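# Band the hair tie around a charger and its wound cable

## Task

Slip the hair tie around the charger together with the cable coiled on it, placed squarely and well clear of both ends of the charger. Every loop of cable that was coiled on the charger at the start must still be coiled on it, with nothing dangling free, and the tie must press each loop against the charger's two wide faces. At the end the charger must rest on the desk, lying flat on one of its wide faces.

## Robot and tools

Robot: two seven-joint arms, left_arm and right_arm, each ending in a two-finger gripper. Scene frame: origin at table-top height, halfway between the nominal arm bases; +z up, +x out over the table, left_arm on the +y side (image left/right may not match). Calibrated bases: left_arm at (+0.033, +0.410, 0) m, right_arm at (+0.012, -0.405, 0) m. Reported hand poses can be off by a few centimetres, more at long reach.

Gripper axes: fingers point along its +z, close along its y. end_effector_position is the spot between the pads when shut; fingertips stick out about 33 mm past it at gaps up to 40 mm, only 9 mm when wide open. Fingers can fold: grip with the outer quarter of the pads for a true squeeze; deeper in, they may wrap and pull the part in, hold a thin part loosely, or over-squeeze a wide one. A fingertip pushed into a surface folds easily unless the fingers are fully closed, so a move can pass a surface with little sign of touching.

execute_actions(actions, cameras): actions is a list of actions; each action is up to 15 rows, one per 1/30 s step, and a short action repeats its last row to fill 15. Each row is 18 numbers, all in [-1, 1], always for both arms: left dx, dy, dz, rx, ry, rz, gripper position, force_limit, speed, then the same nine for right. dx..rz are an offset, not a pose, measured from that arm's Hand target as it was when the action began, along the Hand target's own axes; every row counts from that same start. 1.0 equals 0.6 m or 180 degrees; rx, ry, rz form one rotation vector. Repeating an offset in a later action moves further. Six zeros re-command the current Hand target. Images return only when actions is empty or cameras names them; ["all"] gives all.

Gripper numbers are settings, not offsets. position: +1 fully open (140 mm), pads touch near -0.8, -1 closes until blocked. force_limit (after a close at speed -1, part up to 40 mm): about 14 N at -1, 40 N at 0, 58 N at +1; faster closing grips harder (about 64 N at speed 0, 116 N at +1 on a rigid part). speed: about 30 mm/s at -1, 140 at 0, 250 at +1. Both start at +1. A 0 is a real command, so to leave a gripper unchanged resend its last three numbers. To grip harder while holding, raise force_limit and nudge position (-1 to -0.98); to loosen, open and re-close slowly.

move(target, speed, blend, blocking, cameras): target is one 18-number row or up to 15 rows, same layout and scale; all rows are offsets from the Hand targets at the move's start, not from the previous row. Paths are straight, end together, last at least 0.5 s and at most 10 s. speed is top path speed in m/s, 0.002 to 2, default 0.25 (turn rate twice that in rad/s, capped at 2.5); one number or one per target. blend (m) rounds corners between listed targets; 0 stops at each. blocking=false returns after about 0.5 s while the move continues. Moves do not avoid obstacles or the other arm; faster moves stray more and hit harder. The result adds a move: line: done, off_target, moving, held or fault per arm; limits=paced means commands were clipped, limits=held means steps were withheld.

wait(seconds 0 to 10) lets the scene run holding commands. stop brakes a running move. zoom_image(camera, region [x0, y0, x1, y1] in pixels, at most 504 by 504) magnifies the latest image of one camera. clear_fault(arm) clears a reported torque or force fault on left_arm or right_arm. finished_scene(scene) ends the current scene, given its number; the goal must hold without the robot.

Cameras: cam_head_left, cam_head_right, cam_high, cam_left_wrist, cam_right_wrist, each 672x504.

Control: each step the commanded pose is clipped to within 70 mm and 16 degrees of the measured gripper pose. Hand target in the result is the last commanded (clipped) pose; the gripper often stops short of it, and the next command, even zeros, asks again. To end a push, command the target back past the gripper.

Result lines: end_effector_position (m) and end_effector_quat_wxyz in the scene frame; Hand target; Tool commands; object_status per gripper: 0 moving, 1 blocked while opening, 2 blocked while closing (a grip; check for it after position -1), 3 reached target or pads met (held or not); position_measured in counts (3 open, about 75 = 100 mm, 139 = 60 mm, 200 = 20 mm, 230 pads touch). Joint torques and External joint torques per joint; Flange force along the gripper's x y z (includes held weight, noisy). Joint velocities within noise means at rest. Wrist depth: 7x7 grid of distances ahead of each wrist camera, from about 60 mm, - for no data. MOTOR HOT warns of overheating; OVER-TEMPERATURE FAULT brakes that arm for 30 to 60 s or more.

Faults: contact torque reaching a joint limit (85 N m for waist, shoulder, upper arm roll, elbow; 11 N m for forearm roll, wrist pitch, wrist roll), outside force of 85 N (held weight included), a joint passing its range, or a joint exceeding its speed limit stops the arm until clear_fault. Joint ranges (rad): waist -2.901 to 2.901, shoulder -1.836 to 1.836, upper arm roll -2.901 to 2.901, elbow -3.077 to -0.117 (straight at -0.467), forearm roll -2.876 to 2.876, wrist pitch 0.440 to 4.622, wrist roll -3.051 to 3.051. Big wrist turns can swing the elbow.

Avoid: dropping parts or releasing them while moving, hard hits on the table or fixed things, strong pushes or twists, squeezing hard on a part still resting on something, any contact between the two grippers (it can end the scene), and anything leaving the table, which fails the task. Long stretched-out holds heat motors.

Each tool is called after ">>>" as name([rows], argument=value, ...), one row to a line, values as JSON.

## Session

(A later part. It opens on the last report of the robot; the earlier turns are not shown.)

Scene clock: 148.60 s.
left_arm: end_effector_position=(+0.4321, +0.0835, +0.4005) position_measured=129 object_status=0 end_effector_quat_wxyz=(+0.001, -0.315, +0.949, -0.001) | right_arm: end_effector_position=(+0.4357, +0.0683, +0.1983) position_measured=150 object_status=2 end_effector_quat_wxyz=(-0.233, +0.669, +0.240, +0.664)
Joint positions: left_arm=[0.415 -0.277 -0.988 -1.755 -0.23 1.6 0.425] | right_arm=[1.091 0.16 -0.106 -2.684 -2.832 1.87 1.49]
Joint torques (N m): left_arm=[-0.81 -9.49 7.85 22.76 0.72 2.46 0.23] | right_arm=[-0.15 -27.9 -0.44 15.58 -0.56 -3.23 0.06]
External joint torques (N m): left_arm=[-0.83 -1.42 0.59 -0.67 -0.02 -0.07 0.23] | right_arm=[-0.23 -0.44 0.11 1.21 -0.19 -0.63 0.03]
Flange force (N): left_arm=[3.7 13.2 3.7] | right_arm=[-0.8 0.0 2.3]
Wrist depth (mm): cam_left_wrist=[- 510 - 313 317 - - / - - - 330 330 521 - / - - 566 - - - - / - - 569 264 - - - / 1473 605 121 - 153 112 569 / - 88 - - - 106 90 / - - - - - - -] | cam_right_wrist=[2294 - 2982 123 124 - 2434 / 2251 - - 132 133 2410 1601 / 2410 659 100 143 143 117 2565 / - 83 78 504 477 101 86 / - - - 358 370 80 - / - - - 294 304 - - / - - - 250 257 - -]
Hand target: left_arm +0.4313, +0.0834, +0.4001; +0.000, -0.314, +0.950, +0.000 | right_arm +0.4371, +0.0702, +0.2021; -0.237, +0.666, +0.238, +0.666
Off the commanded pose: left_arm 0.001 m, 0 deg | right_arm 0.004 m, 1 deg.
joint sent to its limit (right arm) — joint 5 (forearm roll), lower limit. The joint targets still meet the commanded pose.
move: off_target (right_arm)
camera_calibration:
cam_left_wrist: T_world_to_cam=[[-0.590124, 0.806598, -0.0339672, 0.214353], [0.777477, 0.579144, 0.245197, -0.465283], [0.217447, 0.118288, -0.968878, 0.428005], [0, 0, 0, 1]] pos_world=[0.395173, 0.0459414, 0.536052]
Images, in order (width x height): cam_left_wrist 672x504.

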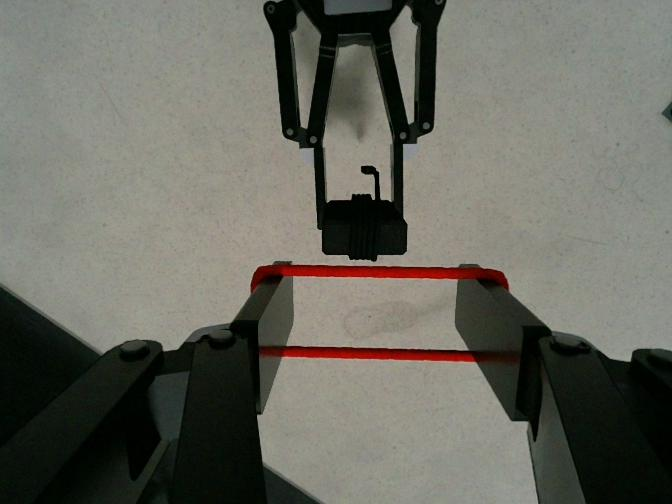

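>>> move([
  [0.002,0,0.1,0,0,0,0,0.3,-1,0,0,0,0,0,0,-0.98,0.1,-1],
], speed=0.1, cameras=["cam_left_wrist"])

>>> zoom_image(camera="cam_left_wrist", region=[260, 180, 480, 380])

Scene clock: 150.27 s.
left_arm: end_effector_position=(+0.4300, +0.0837, +0.3399) position_measured=129 object_status=3 end_effector_quat_wxyz=(-0.001, -0.315, +0.949, +0.001) | right_arm: end_effector_position=(+0.4357, +0.0683, +0.1983) position_measured=150 object_status=2 end_effector_quat_wxyz=(-0.233, +0.669, +0.240, +0.664)
Joint positions: left_arm=[0.395 -0.304 -0.992 -1.924 -0.257 1.744 0.444] | right_arm=[1.091 0.16 -0.106 -2.684 -2.832 1.87 1.49]
Joint velocities: left_arm=[-0.001 0 0.001 0 0 0.005 0.001] | right_arm=[within noise]
Joint torques (N m): left_arm=[-0.9 -9.83 8.41 23.21 0.55 2.67 0.21] | right_arm=[-0.22 -27.93 -0.48 15.64 -0.57 -3.22 0.11]
External joint torques (N m): left_arm=[-0.9 -1.75 0.48 -0.59 -0.19 0.16 0.21] | right_arm=[-0.18 -0.63 0.17 1.43 -0.22 -0.65 0.08]
Flange force (N): left_arm=[4.4 13.9 2.1] | right_arm=[-0.4 -0.2 2.5]
Wrist depth (mm): cam_left_wrist=[- 454 280 259 257 - - / - - 272 - 269 - - / - 506 - - - - - / - - - 212 - - - / - - 121 - 153 112 - / - 88 - - - 106 90 / - - - - - - -] | cam_right_wrist=[2485 - - 123 124 - 2075 / 2565 - - 132 133 2565 1634 / 2538 650 100 142 143 117 2434 / - 83 78 474 473 100 86 / - - - 369 372 81 - / - - - 303 303 - - / - - - 249 258 - -]
Hand target: left_arm +0.4303, +0.0826, +0.3401; +0.000, -0.314, +0.950, +0.000 | right_arm +0.4371, +0.0702, +0.2021; -0.237, +0.666, +0.238, +0.666
Off the commanded pose: left_arm 0.001 m, 0 deg | right_arm 0.004 m, 1 deg.
joint sent to its limit (right arm) — joint 5 (forearm roll), lower limit. The joint targets still meet the commanded pose.
move: off_target (right_arm)
camera_calibration:
cam_left_wrist: T_world_to_cam=[[-0.590616, 0.80643, -0.0290358, 0.209345], [0.778375, 0.578822, 0.243101, -0.448564], [0.21285, 0.120978, -0.969566, 0.371742], [0, 0, 0, 1]] pos_world=[0.393668, 0.045844, 0.475553]
Images, in order (width x height): cam_left_wrist 672x504.

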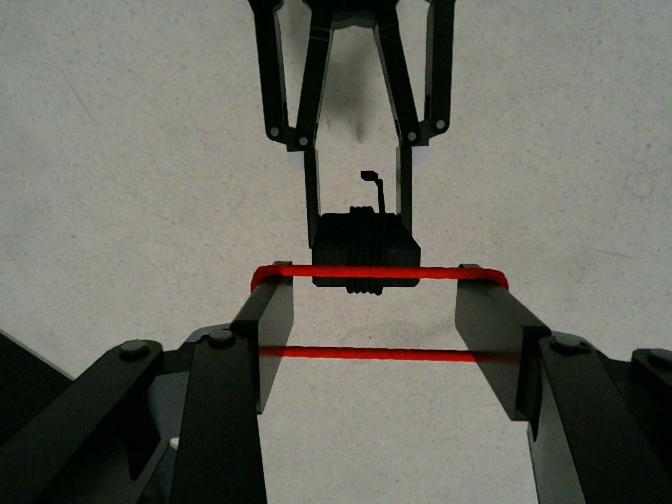

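Scaled by 2.291 from the camera's 672x504 image, which has a finer 960x720 frame.

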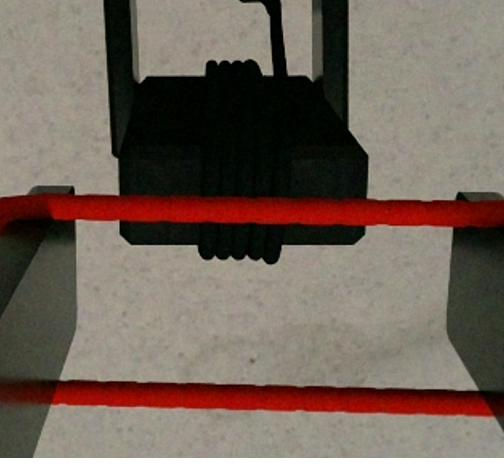

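>>> execute_actions(actions=[])

>>> zoom_image(camera="cam_high", region=[330, 110, 450, 250])

>>> zoom_image(camera="cam_head_right", region=[210, 150, 330, 260])

>>> zoom_image(camera="cam_head_left", region=[190, 150, 310, 260])

Scene clock: 150.87 s.
left_arm: end_effector_position=(+0.4301, +0.0836, +0.3400) position_measured=129 object_status=3 end_effector_quat_wxyz=(-0.001, -0.315, +0.949, +0.001) | right_arm: end_effector_position=(+0.4357, +0.0683, +0.1983) position_measured=150 object_status=2 end_effector_quat_wxyz=(-0.233, +0.669, +0.240, +0.664)
Joint positions: left_arm=[0.395 -0.304 -0.992 -1.924 -0.257 1.745 0.444] | right_arm=[1.091 0.16 -0.106 -2.684 -2.832 1.87 1.49]
Joint velocities: within noise
Joint torques (N m): left_arm=[-0.83 -9.87 8.48 23.18 0.53 2.63 0.18] | right_arm=[-0.23 -27.96 -0.52 15.61 -0.57 -3.22 0.09]
External joint torques (N m): left_arm=[-0.88 -1.81 0.5 -0.63 -0.2 0.11 0.18] | right_arm=[-0.23 -0.55 0.09 1.29 -0.21 -0.63 0.05]
Flange force (N): left_arm=[4.5 14.3 2.1] | right_arm=[-0.5 0.1 2.3]
Wrist depth (mm): cam_left_wrist=[- - 276 261 261 - - / - - - - 271 - - / - 503 - 283 459 - - / - - - 207 - 481 503 / - - 121 - 153 112 - / - 88 - - - 106 90 / - - - 563 - - -] | cam_right_wrist=[2651 2742 - 123 124 - 2460 / 2111 - 3314 132 134 2622 1623 / 2485 654 100 143 143 117 1794 / - 83 78 473 476 100 86 / - - - 370 370 81 - / - - - 303 305 - - / - - - 249 257 - -]
Hand target: left_arm +0.4303, +0.0826, +0.3401; +0.000, -0.314, +0.950, +0.000 | right_arm +0.4371, +0.0702, +0.2021; -0.237, +0.666, +0.238, +0.666
Tool commands: left_gripper/position=+0.0 left_gripper/force_limit=+0.3 left_gripper/speed=-1.0 right_gripper/position=-0.98 right_gripper/force_limit=+0.1 right_gripper/speed=-1.0
Off the commanded pose: left_arm 0.001 m, 0 deg | right_arm 0.004 m, 1 deg.
camera_calibration:
cam_left_wrist: T_world_to_cam=[[-0.590239, 0.806684, -0.0296269, 0.209608], [0.778495, 0.578551, 0.243361, -0.448744], [0.213456, 0.120577, -0.969483, 0.371473], [0, 0, 0, 1]] pos_world=[0.39377, 0.0457429, 0.475553]
cam_right_wrist: T_world_to_cam=[[0.647919, -0.761195, 0.0279977, -0.223986], [-0.353266, -0.332854, -0.874306, 0.328424], [0.674836, 0.556589, -0.484567, -0.0983319], [0, 0, 0, 1]] pos_world=[0.327504, -0.00644916, 0.245766]

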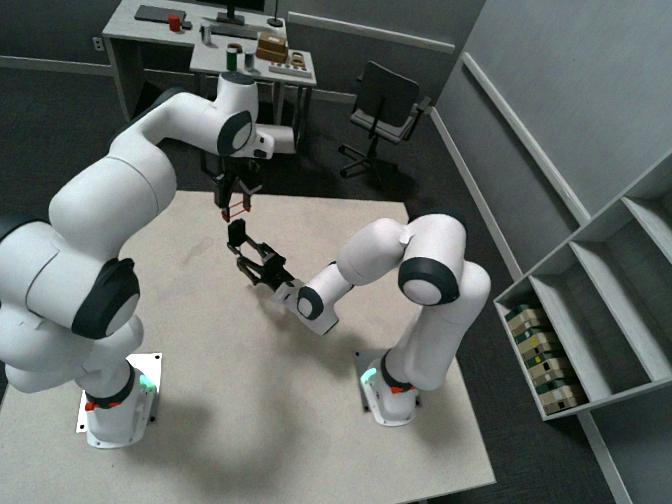

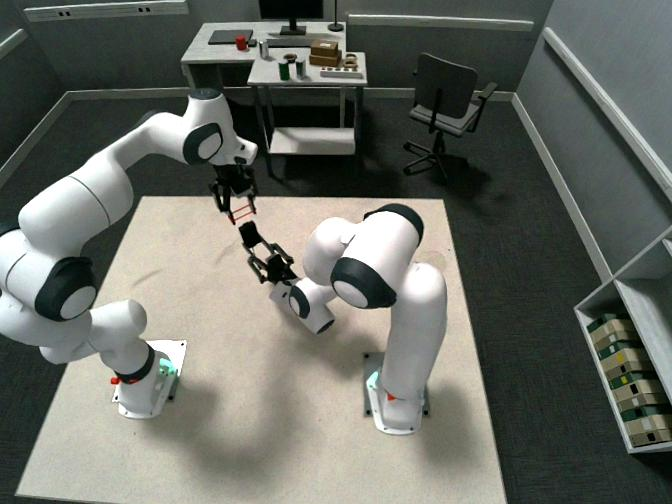

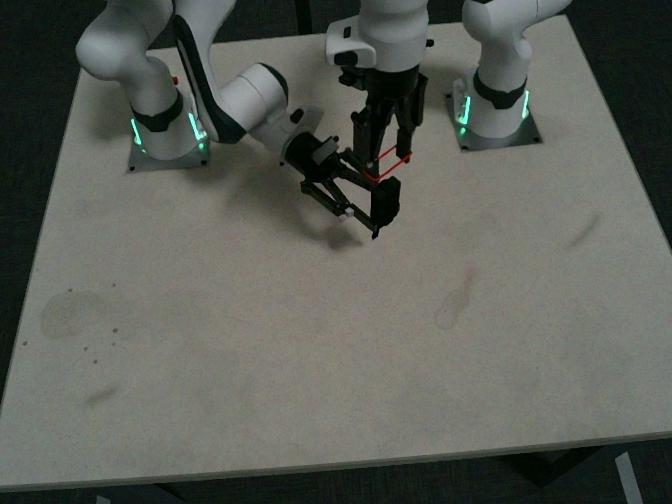

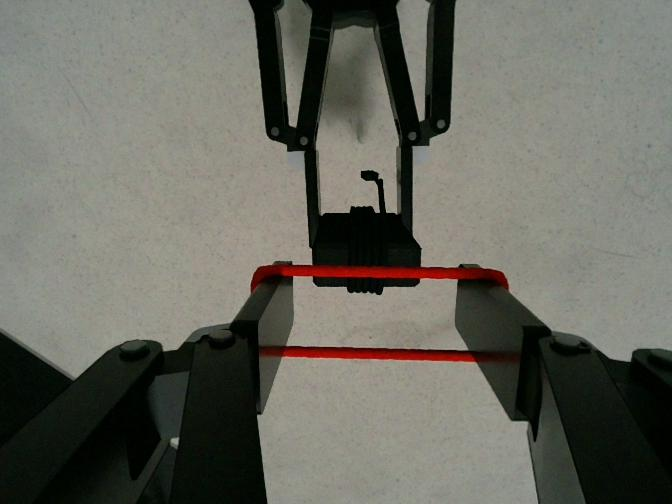

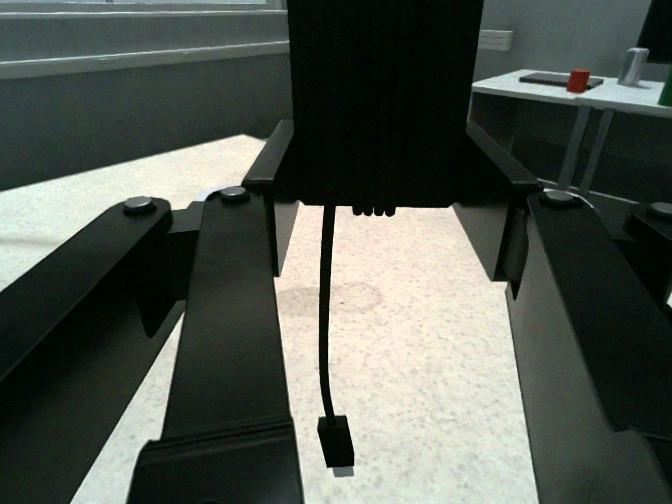

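Scaled by 3.600 from the camera's 672x504 image, which has a finer 960x720 frame.

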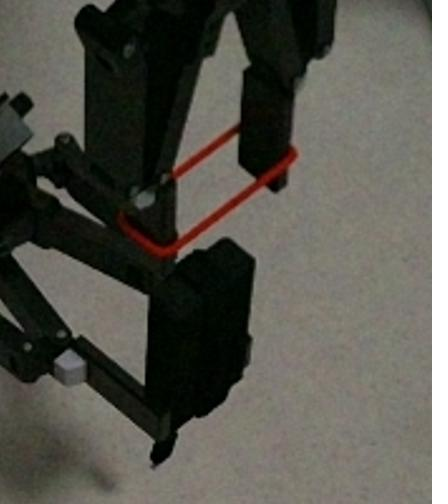

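Scaled by 4.200 from the camera's 672x504 image, which has a finer 960x720 frame.

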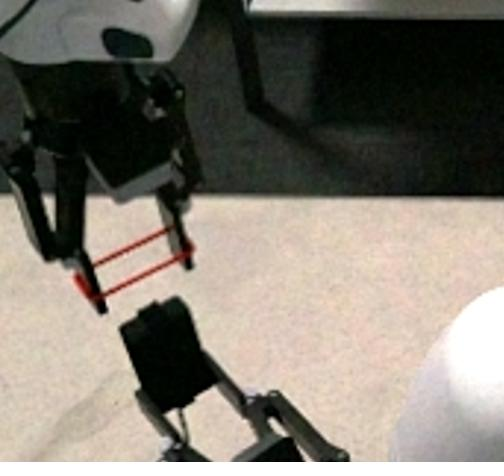

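Scaled by 4.200 from the camera's 672x504 image, which has a finer 960x720 frame.

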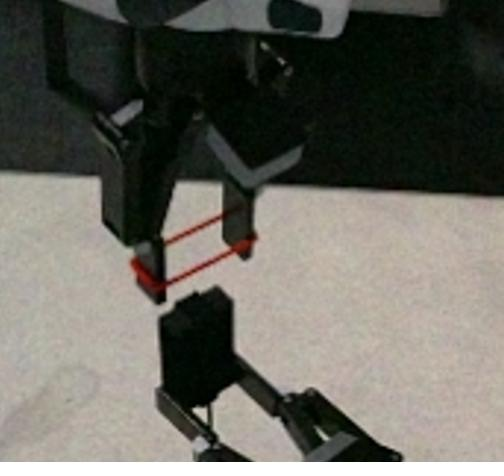

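>>> move([
  [-0.0025,-0.001,0.09,0,0,0,0,0.3,-1,0,0,0,0,0,0,-0.98,0.1,-1],
], speed=0.06, cameras=["cam_left_wrist"])

>>> zoom_image(camera="cam_left_wrist", region=[240, 180, 520, 420])

Scene clock: 153.17 s.
left_arm: end_effector_position=(+0.4309, +0.0829, +0.2868) position_measured=129 object_status=3 end_effector_quat_wxyz=(-0.001, -0.314, +0.950, +0.000) | right_arm: end_effector_position=(+0.4357, +0.0683, +0.1983) position_measured=150 object_status=2 end_effector_quat_wxyz=(-0.233, +0.669, +0.240, +0.664)
Joint positions: left_arm=[0.395 -0.289 -1.026 -2.047 -0.26 1.883 0.446] | right_arm=[1.091 0.16 -0.106 -2.684 -2.832 1.87 1.49]
Joint velocities: left_arm=[0 0 0.001 -0.001 0 0.004 0] | right_arm=[within noise]
Joint torques (N m): left_arm=[-0.16 -9.13 7.55 23.34 0.82 2.58 0.06] | right_arm=[-0.19 -27.89 -0.52 15.66 -0.57 -3.21 0.02]
External joint torques (N m): left_arm=[-0.04 -0.63 0.04 -0.59 0.12 0.06 0.06] | right_arm=[-0.19 -0.63 0.1 1.44 -0.21 -0.64 -0.01]
Flange force (N): left_arm=[1.3 4.6 1.0] | right_arm=[-0.3 -0.2 2.6]
Wrist depth (mm): cam_left_wrist=[- - 216 - 210 382 396 / - 412 218 220 219 - - / - - - - 221 - - / - - - 157 193 - - / - - 121 - 153 112 - / - 88 - - - 106 90 / - - - - - - -] | cam_right_wrist=[- 2774 3098 123 124 - 2339 / 2774 - - 132 133 2651 1491 / - 652 100 143 143 117 3181 / - 83 78 450 453 100 86 / - - - 370 372 80 - / - - - 303 304 - - / - - - 249 258 - -]
Hand target: left_arm +0.4319, +0.0830, +0.2861; +0.000, -0.314, +0.950, +0.000 | right_arm +0.4371, +0.0702, +0.2021; -0.237, +0.666, +0.238, +0.666
Off the commanded pose: left_arm 0.001 m, 0 deg | right_arm 0.004 m, 1 deg.
joint sent to its limit (right arm) — joint 5 (forearm roll), lower limit. The joint targets still meet the commanded pose.
move: off_target (right_arm)
camera_calibration:
cam_left_wrist: T_world_to_cam=[[-0.587524, 0.808598, -0.0313721, 0.208188], [0.780185, 0.576317, 0.24325, -0.436425], [0.214772, 0.118439, -0.969456, 0.319517], [0, 0, 0, 1]] pos_world=[0.394184, 0.0453353, 0.422449]
Images, in order (width x height): cam_left_wrist 672x504.

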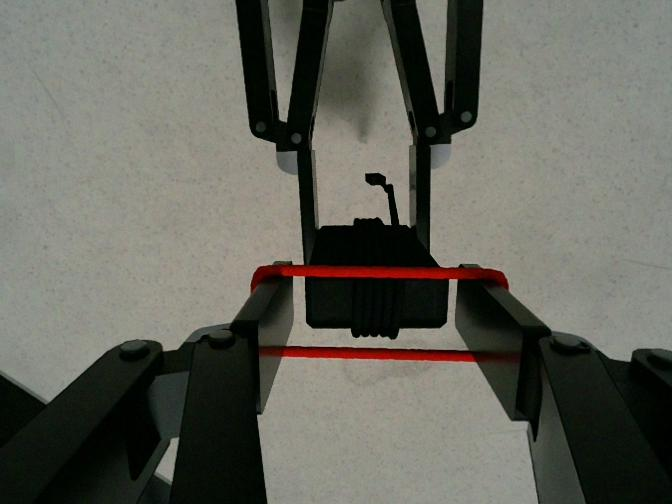

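Scaled by 1.800 from the camera's 672x504 image, which has a finer 960x720 frame.

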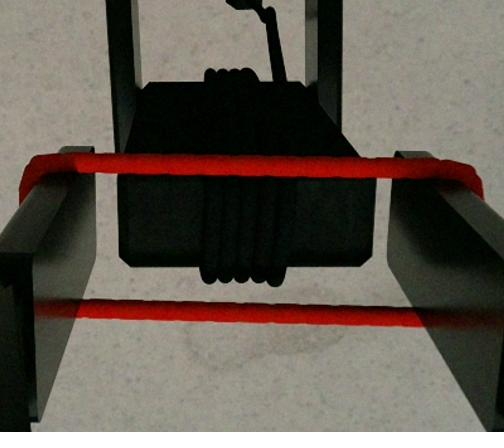

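>>> move([
  [-0.009,0,-0.005,0,0,0,0,0.3,-1,0,0,0,0,0,0,-0.98,0.1,-1],
], speed=0.06, cameras=["cam_left_wrist"])

>>> zoom_image(camera="cam_left_wrist", region=[240, 180, 520, 420])

Scene clock: 154.43 s.
left_arm: end_effector_position=(+0.4357, +0.0848, +0.2889) position_measured=129 object_status=3 end_effector_quat_wxyz=(+0.000, -0.315, +0.949, -0.001) | right_arm: end_effector_position=(+0.4357, +0.0683, +0.1983) position_measured=150 object_status=2 end_effector_quat_wxyz=(-0.233, +0.669, +0.240, +0.664)
Joint positions: left_arm=[0.401 -0.281 -1.025 -2.04 -0.253 1.883 0.446] | right_arm=[1.091 0.16 -0.106 -2.684 -2.832 1.87 1.49]
Joint torques (N m): left_arm=[-0.17 -9.2 8.11 24.44 1.07 2.28 0.2] | right_arm=[-0.2 -27.91 -0.42 15.65 -0.57 -3.21 0.13]
External joint torques (N m): left_arm=[-0.19 -0.59 0.69 0.57 0.37 -0.24 0.2] | right_arm=[-0.25 -0.59 0.15 1.39 -0.21 -0.64 0.1]
Flange force (N): left_arm=[0.2 3.4 -2.7] | right_arm=[-0.5 0.0 2.5]
Wrist depth (mm): cam_left_wrist=[- - 210 222 213 - - / - - 222 220 219 418 - / - 456 - - 230 420 424 / - - - 161 236 441 443 / - - 121 156 153 112 - / - 88 121 - - 106 90 / - - - 501 - - -] | cam_right_wrist=[2057 2711 3020 123 124 - 2434 / 2294 2711 - 132 134 2681 1601 / 620 654 100 143 142 117 2294 / - 83 78 500 477 100 86 / - - - 354 372 81 - / - - - 303 304 - - / - - - 249 257 - -]
Hand target: left_arm +0.4362, +0.0862, +0.2891; +0.000, -0.314, +0.950, +0.000 | right_arm +0.4371, +0.0702, +0.2021; -0.237, +0.666, +0.238, +0.666
Off the commanded pose: left_arm 0.002 m, 0 deg | right_arm 0.004 m, 1 deg.
joint sent to its limit (right arm) — joint 5 (forearm roll), lower limit. The joint targets still meet the commanded pose.
move: off_target (right_arm)
camera_calibration:
cam_left_wrist: T_world_to_cam=[[-0.589574, 0.806948, -0.0351728, 0.211675], [0.777951, 0.579023, 0.243977, -0.441309], [0.217243, 0.11648, -0.969143, 0.319179], [0, 0, 0, 1]] pos_world=[0.398775, 0.0475389, 0.424445]
Images, in order (width x height): cam_left_wrist 672x504.

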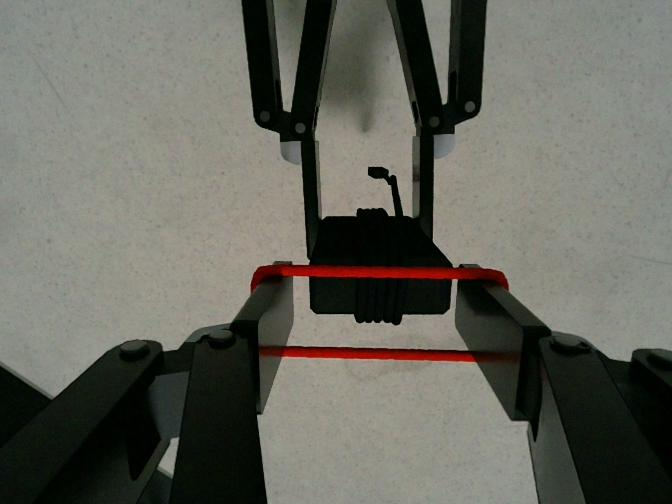

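Scaled by 1.800 from the camera's 672x504 image, which has a finer 960x720 frame.

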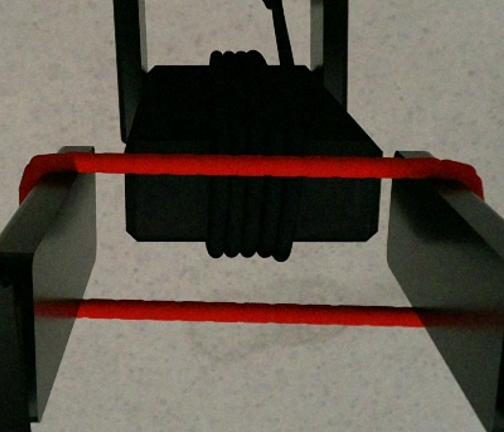

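>>> move([
  [-0.002,0.004,0.0,0,0,0,0,0.3,-1,0,0,0,0,0,0,-0.98,0.1,-1],
  [-0.002,0.004,0.027,0,0,0,0,0.3,-1,0,0,0,0,0,0,-0.98,0.1,-1],
], speed=0.04, cameras=["cam_left_wrist"])

>>> zoom_image(camera="cam_left_wrist", region=[240, 180, 520, 420])

Scene clock: 156.23 s.
left_arm: end_effector_position=(+0.4343, +0.0883, +0.2739) position_measured=129 object_status=3 end_effector_quat_wxyz=(-0.001, -0.314, +0.950, +0.000) | right_arm: end_effector_position=(+0.4353, +0.0681, +0.1963) position_measured=150 object_status=2 end_effector_quat_wxyz=(-0.233, +0.670, +0.241, +0.662)
Joint positions: left_arm=[0.397 -0.278 -1.026 -2.076 -0.253 1.917 0.452] | right_arm=[1.091 0.161 -0.106 -2.684 -2.832 1.873 1.49]
Joint velocities: left_arm=[0 0.001 0 0 -0.001 0.003 -0.001] | right_arm=[within noise]
Joint torques (N m): left_arm=[0.15 -9.34 7.4 22.83 0.96 2.84 0.09] | right_arm=[-0.16 -28.74 -0.02 15.83 -0.55 -3.72 0.12]
External joint torques (N m): left_arm=[0.17 -0.5 0.13 -1.02 0.27 0.33 0.09] | right_arm=[-0.11 -1.34 0.65 1.6 -0.2 -1.14 0.09]
Flange force (N): left_arm=[0.9 4.7 2.6] | right_arm=[0.5 -0.7 0.9]
Wrist depth (mm): cam_left_wrist=[- 389 205 204 199 385 - / - - 212 - 208 - - / - - - 225 - - - / - 456 - 144 - - 427 / - - 121 151 152 112 441 / - 88 - - - 106 90 / - - - - - - -] | cam_right_wrist=[- 1807 3139 122 124 - 2622 / - 3020 - 134 133 2339 1590 / - 647 100 143 142 116 2362 / - 83 78 467 444 101 86 / - - - 366 366 81 - / - - - 300 301 - - / - - - 246 256 - -]
Hand target: left_arm +0.4358, +0.0889, +0.2729; +0.000, -0.314, +0.950, +0.000 | right_arm +0.4371, +0.0702, +0.2021; -0.237, +0.666, +0.238, +0.666
Off the commanded pose: left_arm 0.002 m, 0 deg | right_arm 0.006 m, 1 deg.
joint sent to its limit (right arm) — joint 5 (forearm roll), lower limit. The joint targets still meet the commanded pose.
move: off_target (right_arm)
camera_calibration:
cam_left_wrist: T_world_to_cam=[[-0.587239, 0.808817, -0.0310837, 0.205231], [0.780452, 0.57599, 0.243167, -0.439186], [0.214581, 0.118537, -0.969486, 0.305703], [0, 0, 0, 1]] pos_world=[0.397685, 0.0507347, 0.40955]
Images, in order (width x height): cam_left_wrist 672x504.

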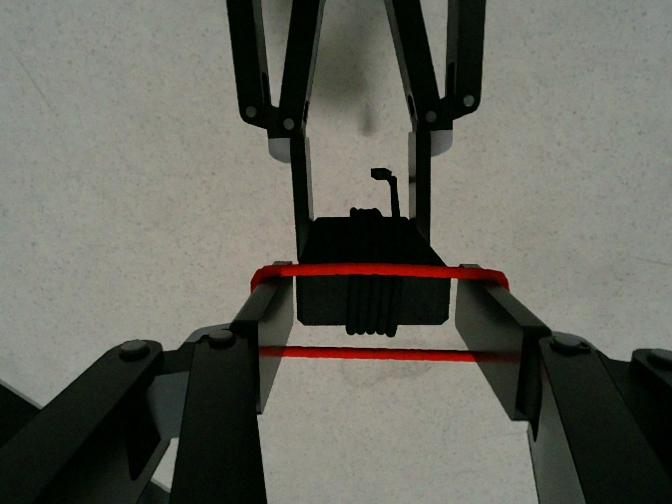

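Scaled by 1.800 from the camera's 672x504 image, which has a finer 960x720 frame.

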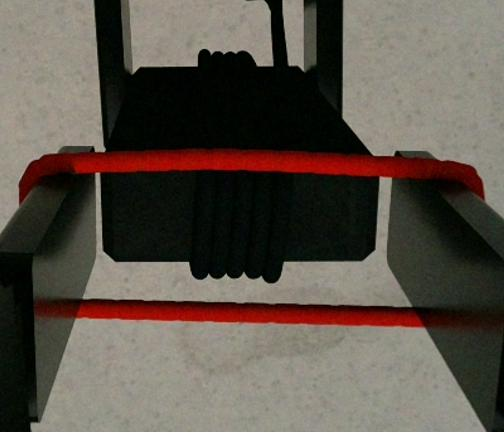

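>>> move([
  [0,0,-0.01,0,0,0,0,0.3,-1,0,0,0,0,0,0,-0.98,0.1,-1],
  [0.007,0,-0.01,0,0,0,0,0.3,-1,0,0,0,0,0,0,-0.98,0.1,-1],
  [0.007,0,0.007,0,0,0,0,0.3,-1,0,0,0,0,0,0,-0.98,0.1,-1],
], speed=0.04, cameras=["cam_left_wrist"])

>>> zoom_image(camera="cam_left_wrist", region=[240, 180, 520, 420])

Scene clock: 158.37 s.
left_arm: end_effector_position=(+0.4313, +0.0860, +0.2698) position_measured=129 object_status=3 end_effector_quat_wxyz=(+0.000, -0.311, +0.950, +0.001) | right_arm: end_effector_position=(+0.4353, +0.0680, +0.1962) position_measured=150 object_status=2 end_effector_quat_wxyz=(-0.233, +0.670, +0.241, +0.662)
Joint positions: left_arm=[0.392 -0.282 -1.03 -2.088 -0.256 1.928 0.452] | right_arm=[1.091 0.162 -0.106 -2.684 -2.832 1.874 1.491]
Joint velocities: left_arm=[0 0.001 0 -0.001 -0.001 0.004 0.001] | right_arm=[within noise]
Joint torques (N m): left_arm=[0.36 -9.16 7.51 22.54 0.79 2.75 -0.13] | right_arm=[0.04 -28.9 -0.1 15.83 -0.46 -3.76 0]
External joint torques (N m): left_arm=[0.38 -0.48 0.13 -1.32 0.1 0.24 -0.13] | right_arm=[0.05 -1.55 0.52 1.6 -0.1 -1.19 -0.03]
Flange force (N): left_arm=[1.2 4.9 2.9] | right_arm=[1.2 -1.0 0.3]
Wrist depth (mm): cam_left_wrist=[- - 200 199 195 378 - / 414 405 224 - 204 394 - / 414 - - 226 407 406 - / 452 425 - 146 146 - - / 448 451 121 146 150 112 - / - 88 - - - 106 90 / - - - - - - -] | cam_right_wrist=[2651 2945 3098 123 124 2386 2130 / 2362 2982 - 133 133 2711 1704 / 2485 638 100 143 142 117 3098 / - 83 78 468 443 100 86 / - - - 364 366 80 - / - - - 300 300 - - / - - - 255 255 - -]
Hand target: left_arm +0.4324, +0.0864, +0.2687; +0.000, -0.314, +0.950, +0.000 | right_arm +0.4371, +0.0702, +0.2021; -0.237, +0.666, +0.238, +0.666
Off the commanded pose: left_arm 0.002 m, 0 deg | right_arm 0.007 m, 1 deg.
joint sent to its limit (right arm) — joint 5 (forearm roll), lower limit. The joint targets still meet the commanded pose.
move: off_target (right_arm)
camera_calibration:
cam_left_wrist: T_world_to_cam=[[-0.582836, 0.812004, -0.0308461, 0.202941], [0.783188, 0.571462, 0.245048, -0.435743], [0.216607, 0.118664, -0.96902, 0.301665], [0, 0, 0, 1]] pos_world=[0.394207, 0.0484249, 0.405358]
Images, in order (width x height): cam_left_wrist 672x504.

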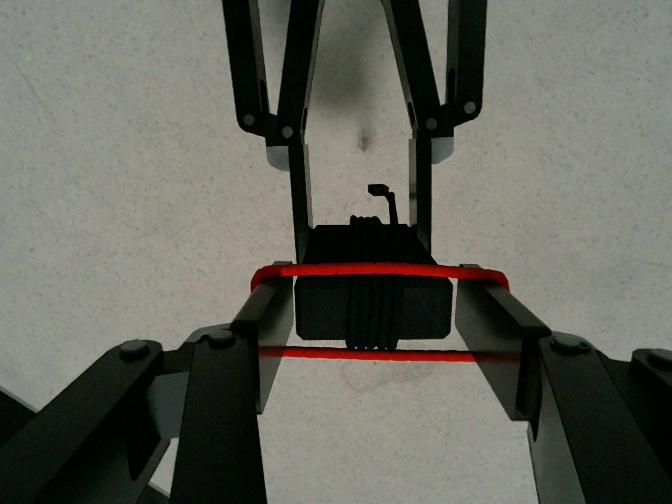

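Scaled by 1.800 from the camera's 672x504 image, which has a finer 960x720 frame.

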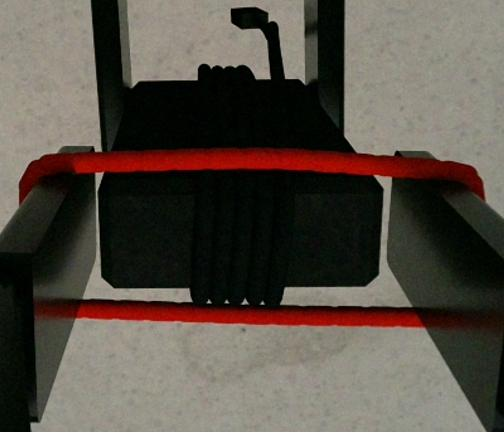

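>>> move([
  [0,0,0.004,0,0,0,0,0.3,-1,0,0,0,0,0,0,-0.98,0.1,-1],
  [-0.009,0,0.004,0,0,0,0,0.3,-1,0,0,0,0,0,0,-0.98,0.1,-1],
], speed=0.04, cameras=["cam_left_wrist"])

>>> zoom_image(camera="cam_left_wrist", region=[240, 180, 520, 420])

Scene clock: 159.70 s.
left_arm: end_effector_position=(+0.4328, +0.0875, +0.2657) position_measured=129 object_status=3 end_effector_quat_wxyz=(-0.003, -0.313, +0.950, +0.000) | right_arm: end_effector_position=(+0.4354, +0.0682, +0.1964) position_measured=150 object_status=2 end_effector_quat_wxyz=(-0.233, +0.670, +0.241, +0.662)
Joint positions: left_arm=[0.399 -0.271 -1.035 -2.092 -0.254 1.935 0.452] | right_arm=[1.091 0.162 -0.106 -2.684 -2.832 1.874 1.491]
Joint velocities: left_arm=[0.002 0.001 -0.005 0.002 0.001 0 0] | right_arm=[within noise]
Joint torques (N m): left_arm=[1.62 -9.71 8.6 23.53 1.84 2.91 0.04] | right_arm=[0.05 -28.86 0.06 15.38 -0.47 -3.79 0.05]
External joint torques (N m): left_arm=[1.59 -0.88 1.45 -0.24 1.15 0.41 0.04] | right_arm=[0.09 -1.5 0.72 1.14 -0.12 -1.21 0.02]
Flange force (N): left_arm=[-2.4 2.5 0.2] | right_arm=[1.1 -0.9 -1.1]
Wrist depth (mm): cam_left_wrist=[- - 196 196 193 - 367 / - - 203 - 199 - - / - - 394 - - - 412 / - - - 144 173 421 419 / - - 121 141 152 112 - / - 88 - 469 - 106 90 / - - - - - - -] | cam_right_wrist=[- 3059 2874 124 124 - 2410 / 2511 2093 - 133 134 2622 1794 / - 589 100 143 143 117 2111 / - 83 78 440 447 101 86 / - - - 365 367 80 - / - - - 310 300 - - / - - - 254 255 - -]
Hand target: left_arm +0.4367, +0.0896, +0.2663; +0.000, -0.314, +0.950, +0.000 | right_arm +0.4371, +0.0702, +0.2021; -0.237, +0.666, +0.238, +0.666
Off the commanded pose: left_arm 0.004 m, 0 deg | right_arm 0.006 m, 1 deg.
joint sent to its limit (right arm) — joint 5 (forearm roll), lower limit. The joint targets still meet the commanded pose.
move: off_target (left_arm, right_arm)
camera_calibration:
cam_left_wrist: T_world_to_cam=[[-0.585773, 0.809932, -0.0296532, 0.203656], [0.782768, 0.574854, 0.238364, -0.435204], [0.210105, 0.116416, -0.970723, 0.300659], [0, 0, 0, 1]] pos_world=[0.39679, 0.0502296, 0.401633]
Images, in order (width x height): cam_left_wrist 672x504.

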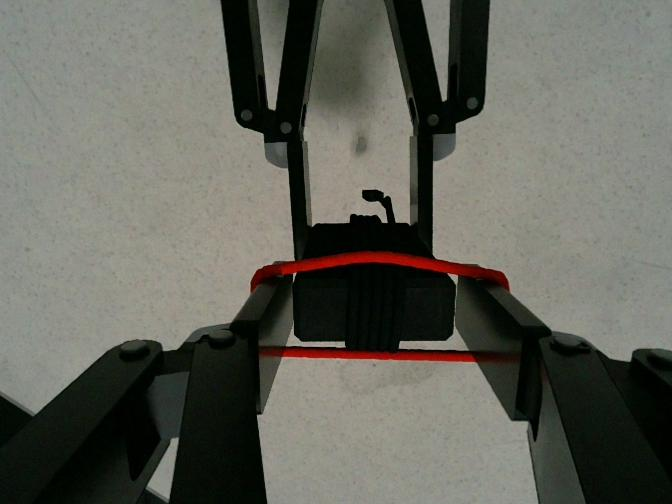

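Scaled by 1.800 from the camera's 672x504 image, which has a finer 960x720 frame.

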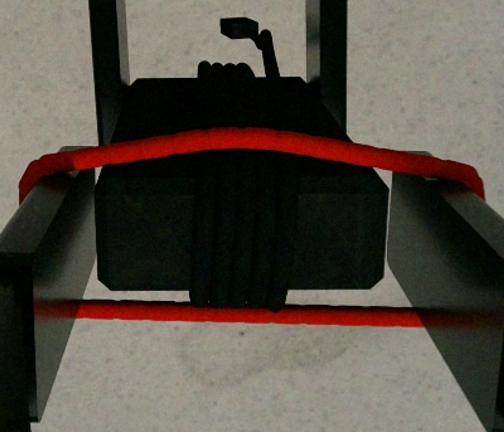

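>>> move([
  [-0.009,0,0.0,0,0,0,0,0.3,-1,0,0,0,0,0,0,-0.98,0.1,-1],
  [-0.009,0,0.01,0,0,0,0,0.3,-1,0,0,0,0,0,0,-0.98,0.1,-1],
], speed=0.04, cameras=["cam_left_wrist"])

>>> zoom_image(camera="cam_left_wrist", region=[240, 180, 520, 420])

Scene clock: 161.17 s.
left_arm: end_effector_position=(+0.4359, +0.0891, +0.2604) position_measured=129 object_status=3 end_effector_quat_wxyz=(-0.004, -0.312, +0.950, +0.000) | right_arm: end_effector_position=(+0.4359, +0.0683, +0.1969) position_measured=150 object_status=2 end_effector_quat_wxyz=(-0.233, +0.670, +0.240, +0.663)
Joint positions: left_arm=[0.411 -0.258 -1.046 -2.096 -0.247 1.948 0.453] | right_arm=[1.09 0.162 -0.106 -2.683 -2.832 1.874 1.491]
Joint velocities: left_arm=[0.002 0.001 -0.002 -0.001 -0.001 0.003 0] | right_arm=[within noise]
Joint torques (N m): left_arm=[2.05 -9.93 8.99 23.03 2.17 3.3 0.13] | right_arm=[0.41 -28.87 0.06 14.85 -0.52 -3.79 0.03]
External joint torques (N m): left_arm=[1.99 -0.9 2.09 -0.86 1.49 0.79 0.13] | right_arm=[0.47 -1.48 0.74 0.63 -0.17 -1.22 0]
Flange force (N): left_arm=[-3.1 4.8 2.0] | right_arm=[1.2 -0.9 -2.8]
Wrist depth (mm): cam_left_wrist=[- - 191 184 190 - 351 / 400 384 197 389 195 - - / - - - 217 - - 395 / - - 430 145 143 - 416 / - - 121 134 138 112 - / - 88 122 - - 106 90 / - - - - - - -] | cam_right_wrist=[- - - 125 125 - 1807 / - 2945 3360 134 134 2622 1780 / 2538 648 100 144 143 117 3020 / - 83 78 470 443 100 86 / - - - 366 367 81 - / - - - 302 302 - - / - - - 255 255 - -]
Hand target: left_arm +0.4411, +0.0928, +0.2603; +0.000, -0.314, +0.950, +0.000 | right_arm +0.4371, +0.0702, +0.2021; -0.237, +0.666, +0.238, +0.666
Off the commanded pose: left_arm 0.006 m, 1 deg | right_arm 0.006 m, 1 deg.
joint sent to its limit (right arm) — joint 5 (forearm roll), lower limit. The joint targets still meet the commanded pose.
move: off_target (left_arm, right_arm)
camera_calibration:
cam_left_wrist: T_world_to_cam=[[-0.585191, 0.810367, -0.0292615, 0.203566], [0.783626, 0.574423, 0.236575, -0.437169], [0.208521, 0.115512, -0.971172, 0.295464], [0, 0, 0, 1]] pos_world=[0.400092, 0.0520276, 0.396327]
Images, in order (width x height): cam_left_wrist 672x504.

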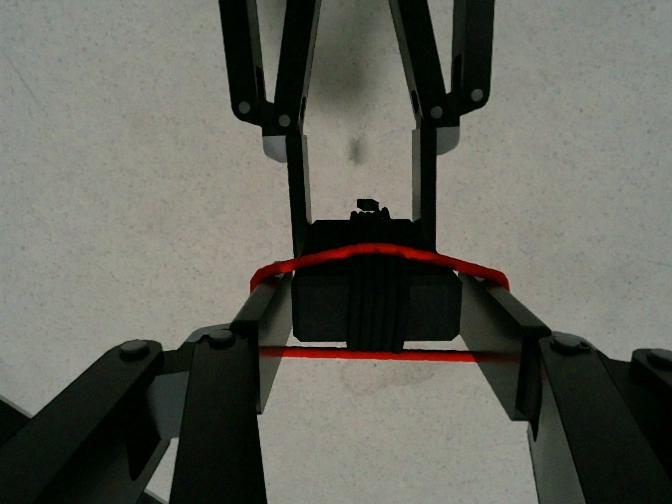

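Scaled by 1.800 from the camera's 672x504 image, which has a finer 960x720 frame.

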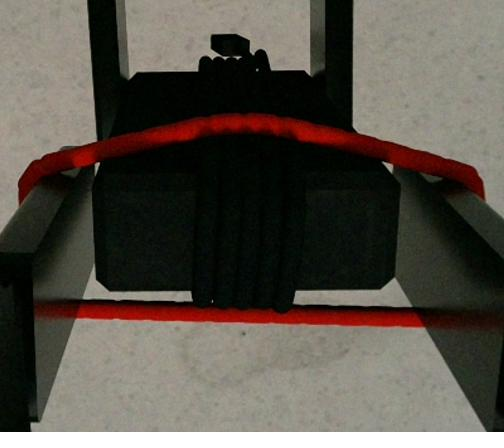

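>>> move([
  [0.0,0,0.015,0,0,0,0,0.3,-1,0,0,0,0,0,0,-0.98,0.1,-1],
  [0.012,0,0.015,0,0,0,0,0.3,-1,0,0,0,0,0,0,-0.98,0.1,-1],
], speed=0.04, cameras=["cam_left_wrist"])

>>> zoom_image(camera="cam_left_wrist", region=[240, 180, 520, 420])

Scene clock: 163.07 s.
left_arm: end_effector_position=(+0.4334, +0.0877, +0.2512) position_measured=129 object_status=3 end_effector_quat_wxyz=(-0.002, -0.311, +0.951, +0.001) | right_arm: end_effector_position=(+0.4360, +0.0683, +0.1970) position_measured=150 object_status=2 end_effector_quat_wxyz=(-0.233, +0.670, +0.240, +0.663)
Joint positions: left_arm=[0.415 -0.261 -1.061 -2.119 -0.25 1.973 0.453] | right_arm=[1.09 0.162 -0.106 -2.683 -2.832 1.874 1.491]
Joint torques (N m): left_arm=[0.77 -10.99 8.02 22.63 0.96 2.8 -0.16] | right_arm=[0.05 -28.93 -0.17 15.01 -0.46 -3.79 0.04]
External joint torques (N m): left_arm=[0.66 -2.43 0.97 -1.09 0.28 0.29 -0.16] | right_arm=[-0.02 -1.49 0.38 0.71 -0.1 -1.22 0.01]
Flange force (N): left_arm=[3.8 14.8 -0.3] | right_arm=[1.3 0.0 -2.2]
Wrist depth (mm): cam_left_wrist=[- - 181 369 180 - 355 / - - 190 380 187 - - / - - - 392 201 - - / - - - 145 150 - 412 / 431 - 121 124 128 112 - / - 88 - - 440 106 90 / - - - - - - -] | cam_right_wrist=[- 2622 - 124 124 - 2362 / - - - 134 134 2565 1807 / - 638 101 143 143 116 2681 / - 83 78 443 448 100 86 / - - - 366 368 80 - / - - - 290 301 - - / - - - 255 257 - -]
Hand target: left_arm +0.4353, +0.0885, +0.2513; +0.000, -0.314, +0.950, +0.000 | right_arm +0.4371, +0.0702, +0.2021; -0.237, +0.666, +0.238, +0.666
Off the commanded pose: left_arm 0.002 m, 0 deg | right_arm 0.006 m, 1 deg.
joint sent to its limit (right arm) — joint 5 (forearm roll), lower limit. The joint targets still meet the commanded pose.
move: off_target (right_arm)
camera_calibration:
cam_left_wrist: T_world_to_cam=[[-0.582214, 0.812506, -0.0293272, 0.201465], [0.784847, 0.571079, 0.240591, -0.433402], [0.212229, 0.117058, -0.970184, 0.285267], [0, 0, 0, 1]] pos_world=[0.396908, 0.050422, 0.386943]
Images, in order (width x height): cam_left_wrist 672x504.

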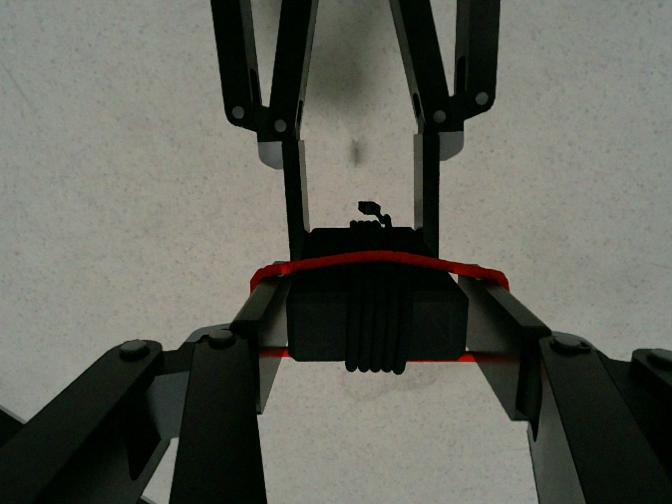

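Scaled by 1.800 from the camera's 672x504 image, which has a finer 960x720 frame.

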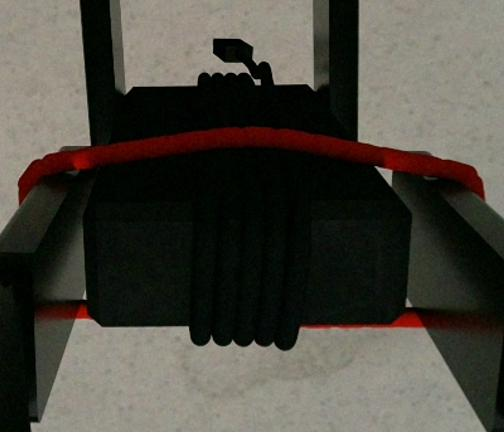

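>>> execute_actions([
  [[0,0,0,0,0,0,0,0.3,-1,0,0,0,0,0,0,-0.98,0.1,-1]],
], cameras=["cam_high","cam_head_left","cam_right_wrist"])

>>> zoom_image(camera="cam_high", region=[330, 130, 430, 250])

>>> zoom_image(camera="cam_head_left", region=[190, 170, 290, 280])

Scene clock: 164.63 s.
left_arm: end_effector_position=(+0.4333, +0.0876, +0.2512) position_measured=129 object_status=3 end_effector_quat_wxyz=(-0.002, -0.311, +0.951, +0.001) | right_arm: end_effector_position=(+0.4360, +0.0683, +0.1970) position_measured=150 object_status=2 end_effector_quat_wxyz=(-0.233, +0.670, +0.240, +0.663)
Joint positions: left_arm=[0.415 -0.261 -1.061 -2.119 -0.251 1.973 0.453] | right_arm=[1.09 0.162 -0.106 -2.683 -2.832 1.874 1.491]
Joint torques (N m): left_arm=[0.72 -10.82 7.9 22.83 0.95 2.86 -0.15] | right_arm=[-0.02 -28.95 -0.21 14.98 -0.45 -3.79 0.04]
External joint torques (N m): left_arm=[0.7 -2.26 0.95 -0.85 0.28 0.36 -0.15] | right_arm=[-0.03 -1.56 0.4 0.78 -0.09 -1.23 0.01]
Flange force (N): left_arm=[3.2 13.1 -0.3] | right_arm=[1.5 -0.1 -2.2]
Wrist depth (mm): cam_left_wrist=[- 375 181 - 180 361 351 / - 390 188 - 186 - 380 / - 400 - 390 192 - - / 424 - - 173 181 - - / 447 - 121 125 127 112 - / - 88 - 453 - 106 90 / - - - - 458 - -] | cam_right_wrist=[2538 2982 - 124 123 3020 2230 / - 2840 - 134 134 2511 1520 / - 592 100 143 143 117 2593 / - 83 78 449 446 101 86 / - - - 366 368 80 - / - - - 290 301 - - / - - - 255 255 - -]
Hand target: left_arm +0.4353, +0.0885, +0.2513; +0.000, -0.314, +0.950, +0.000 | right_arm +0.4371, +0.0702, +0.2021; -0.237, +0.666, +0.238, +0.666
Off the commanded pose: left_arm 0.002 m, 0 deg | right_arm 0.006 m, 1 deg.
joint sent to its limit (right arm) — joint 5 (forearm roll), lower limit. The joint targets still meet the commanded pose.
camera_calibration:
cam_right_wrist: T_world_to_cam=[[0.647914, -0.761238, 0.0269003, -0.22394], [-0.356353, -0.334138, -0.872562, 0.328518], [0.673216, 0.55576, -0.487762, -0.0977964], [0, 0, 0, 1]] pos_world=[0.328, -0.00635035, 0.244975]
Images, in order (width x height): cam_head_left 672x504, cam_high 672x504, cam_right_wrist 672x504.

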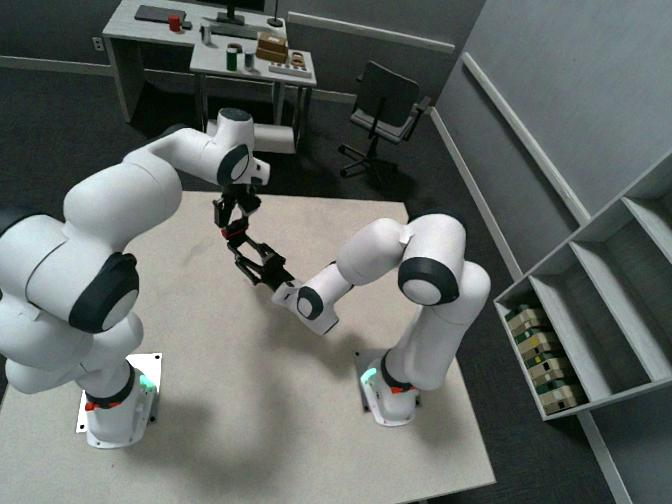

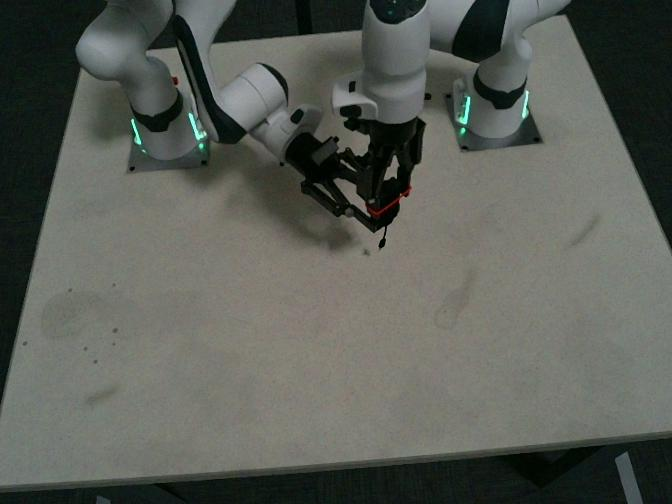

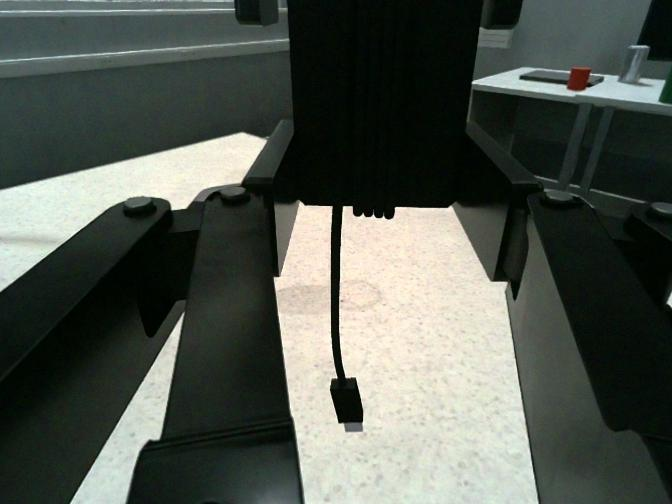

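Scaled by 4.200 from the camera's 672x504 image, which has a finer 960x720 frame.

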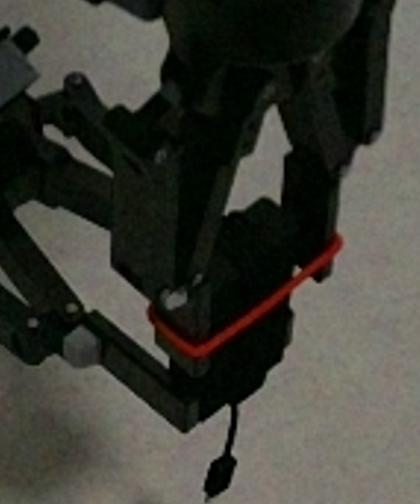

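Scaled by 4.582 from the camera's 672x504 image, which has a finer 960x720 frame.

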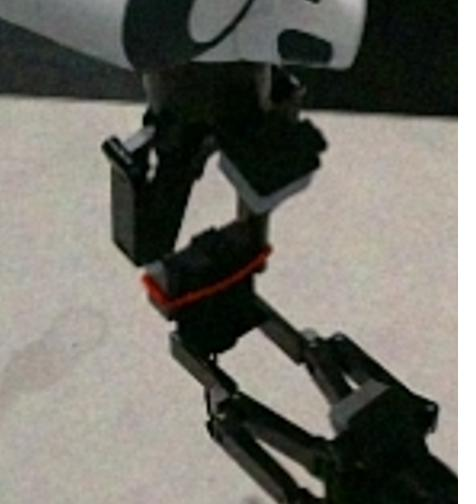

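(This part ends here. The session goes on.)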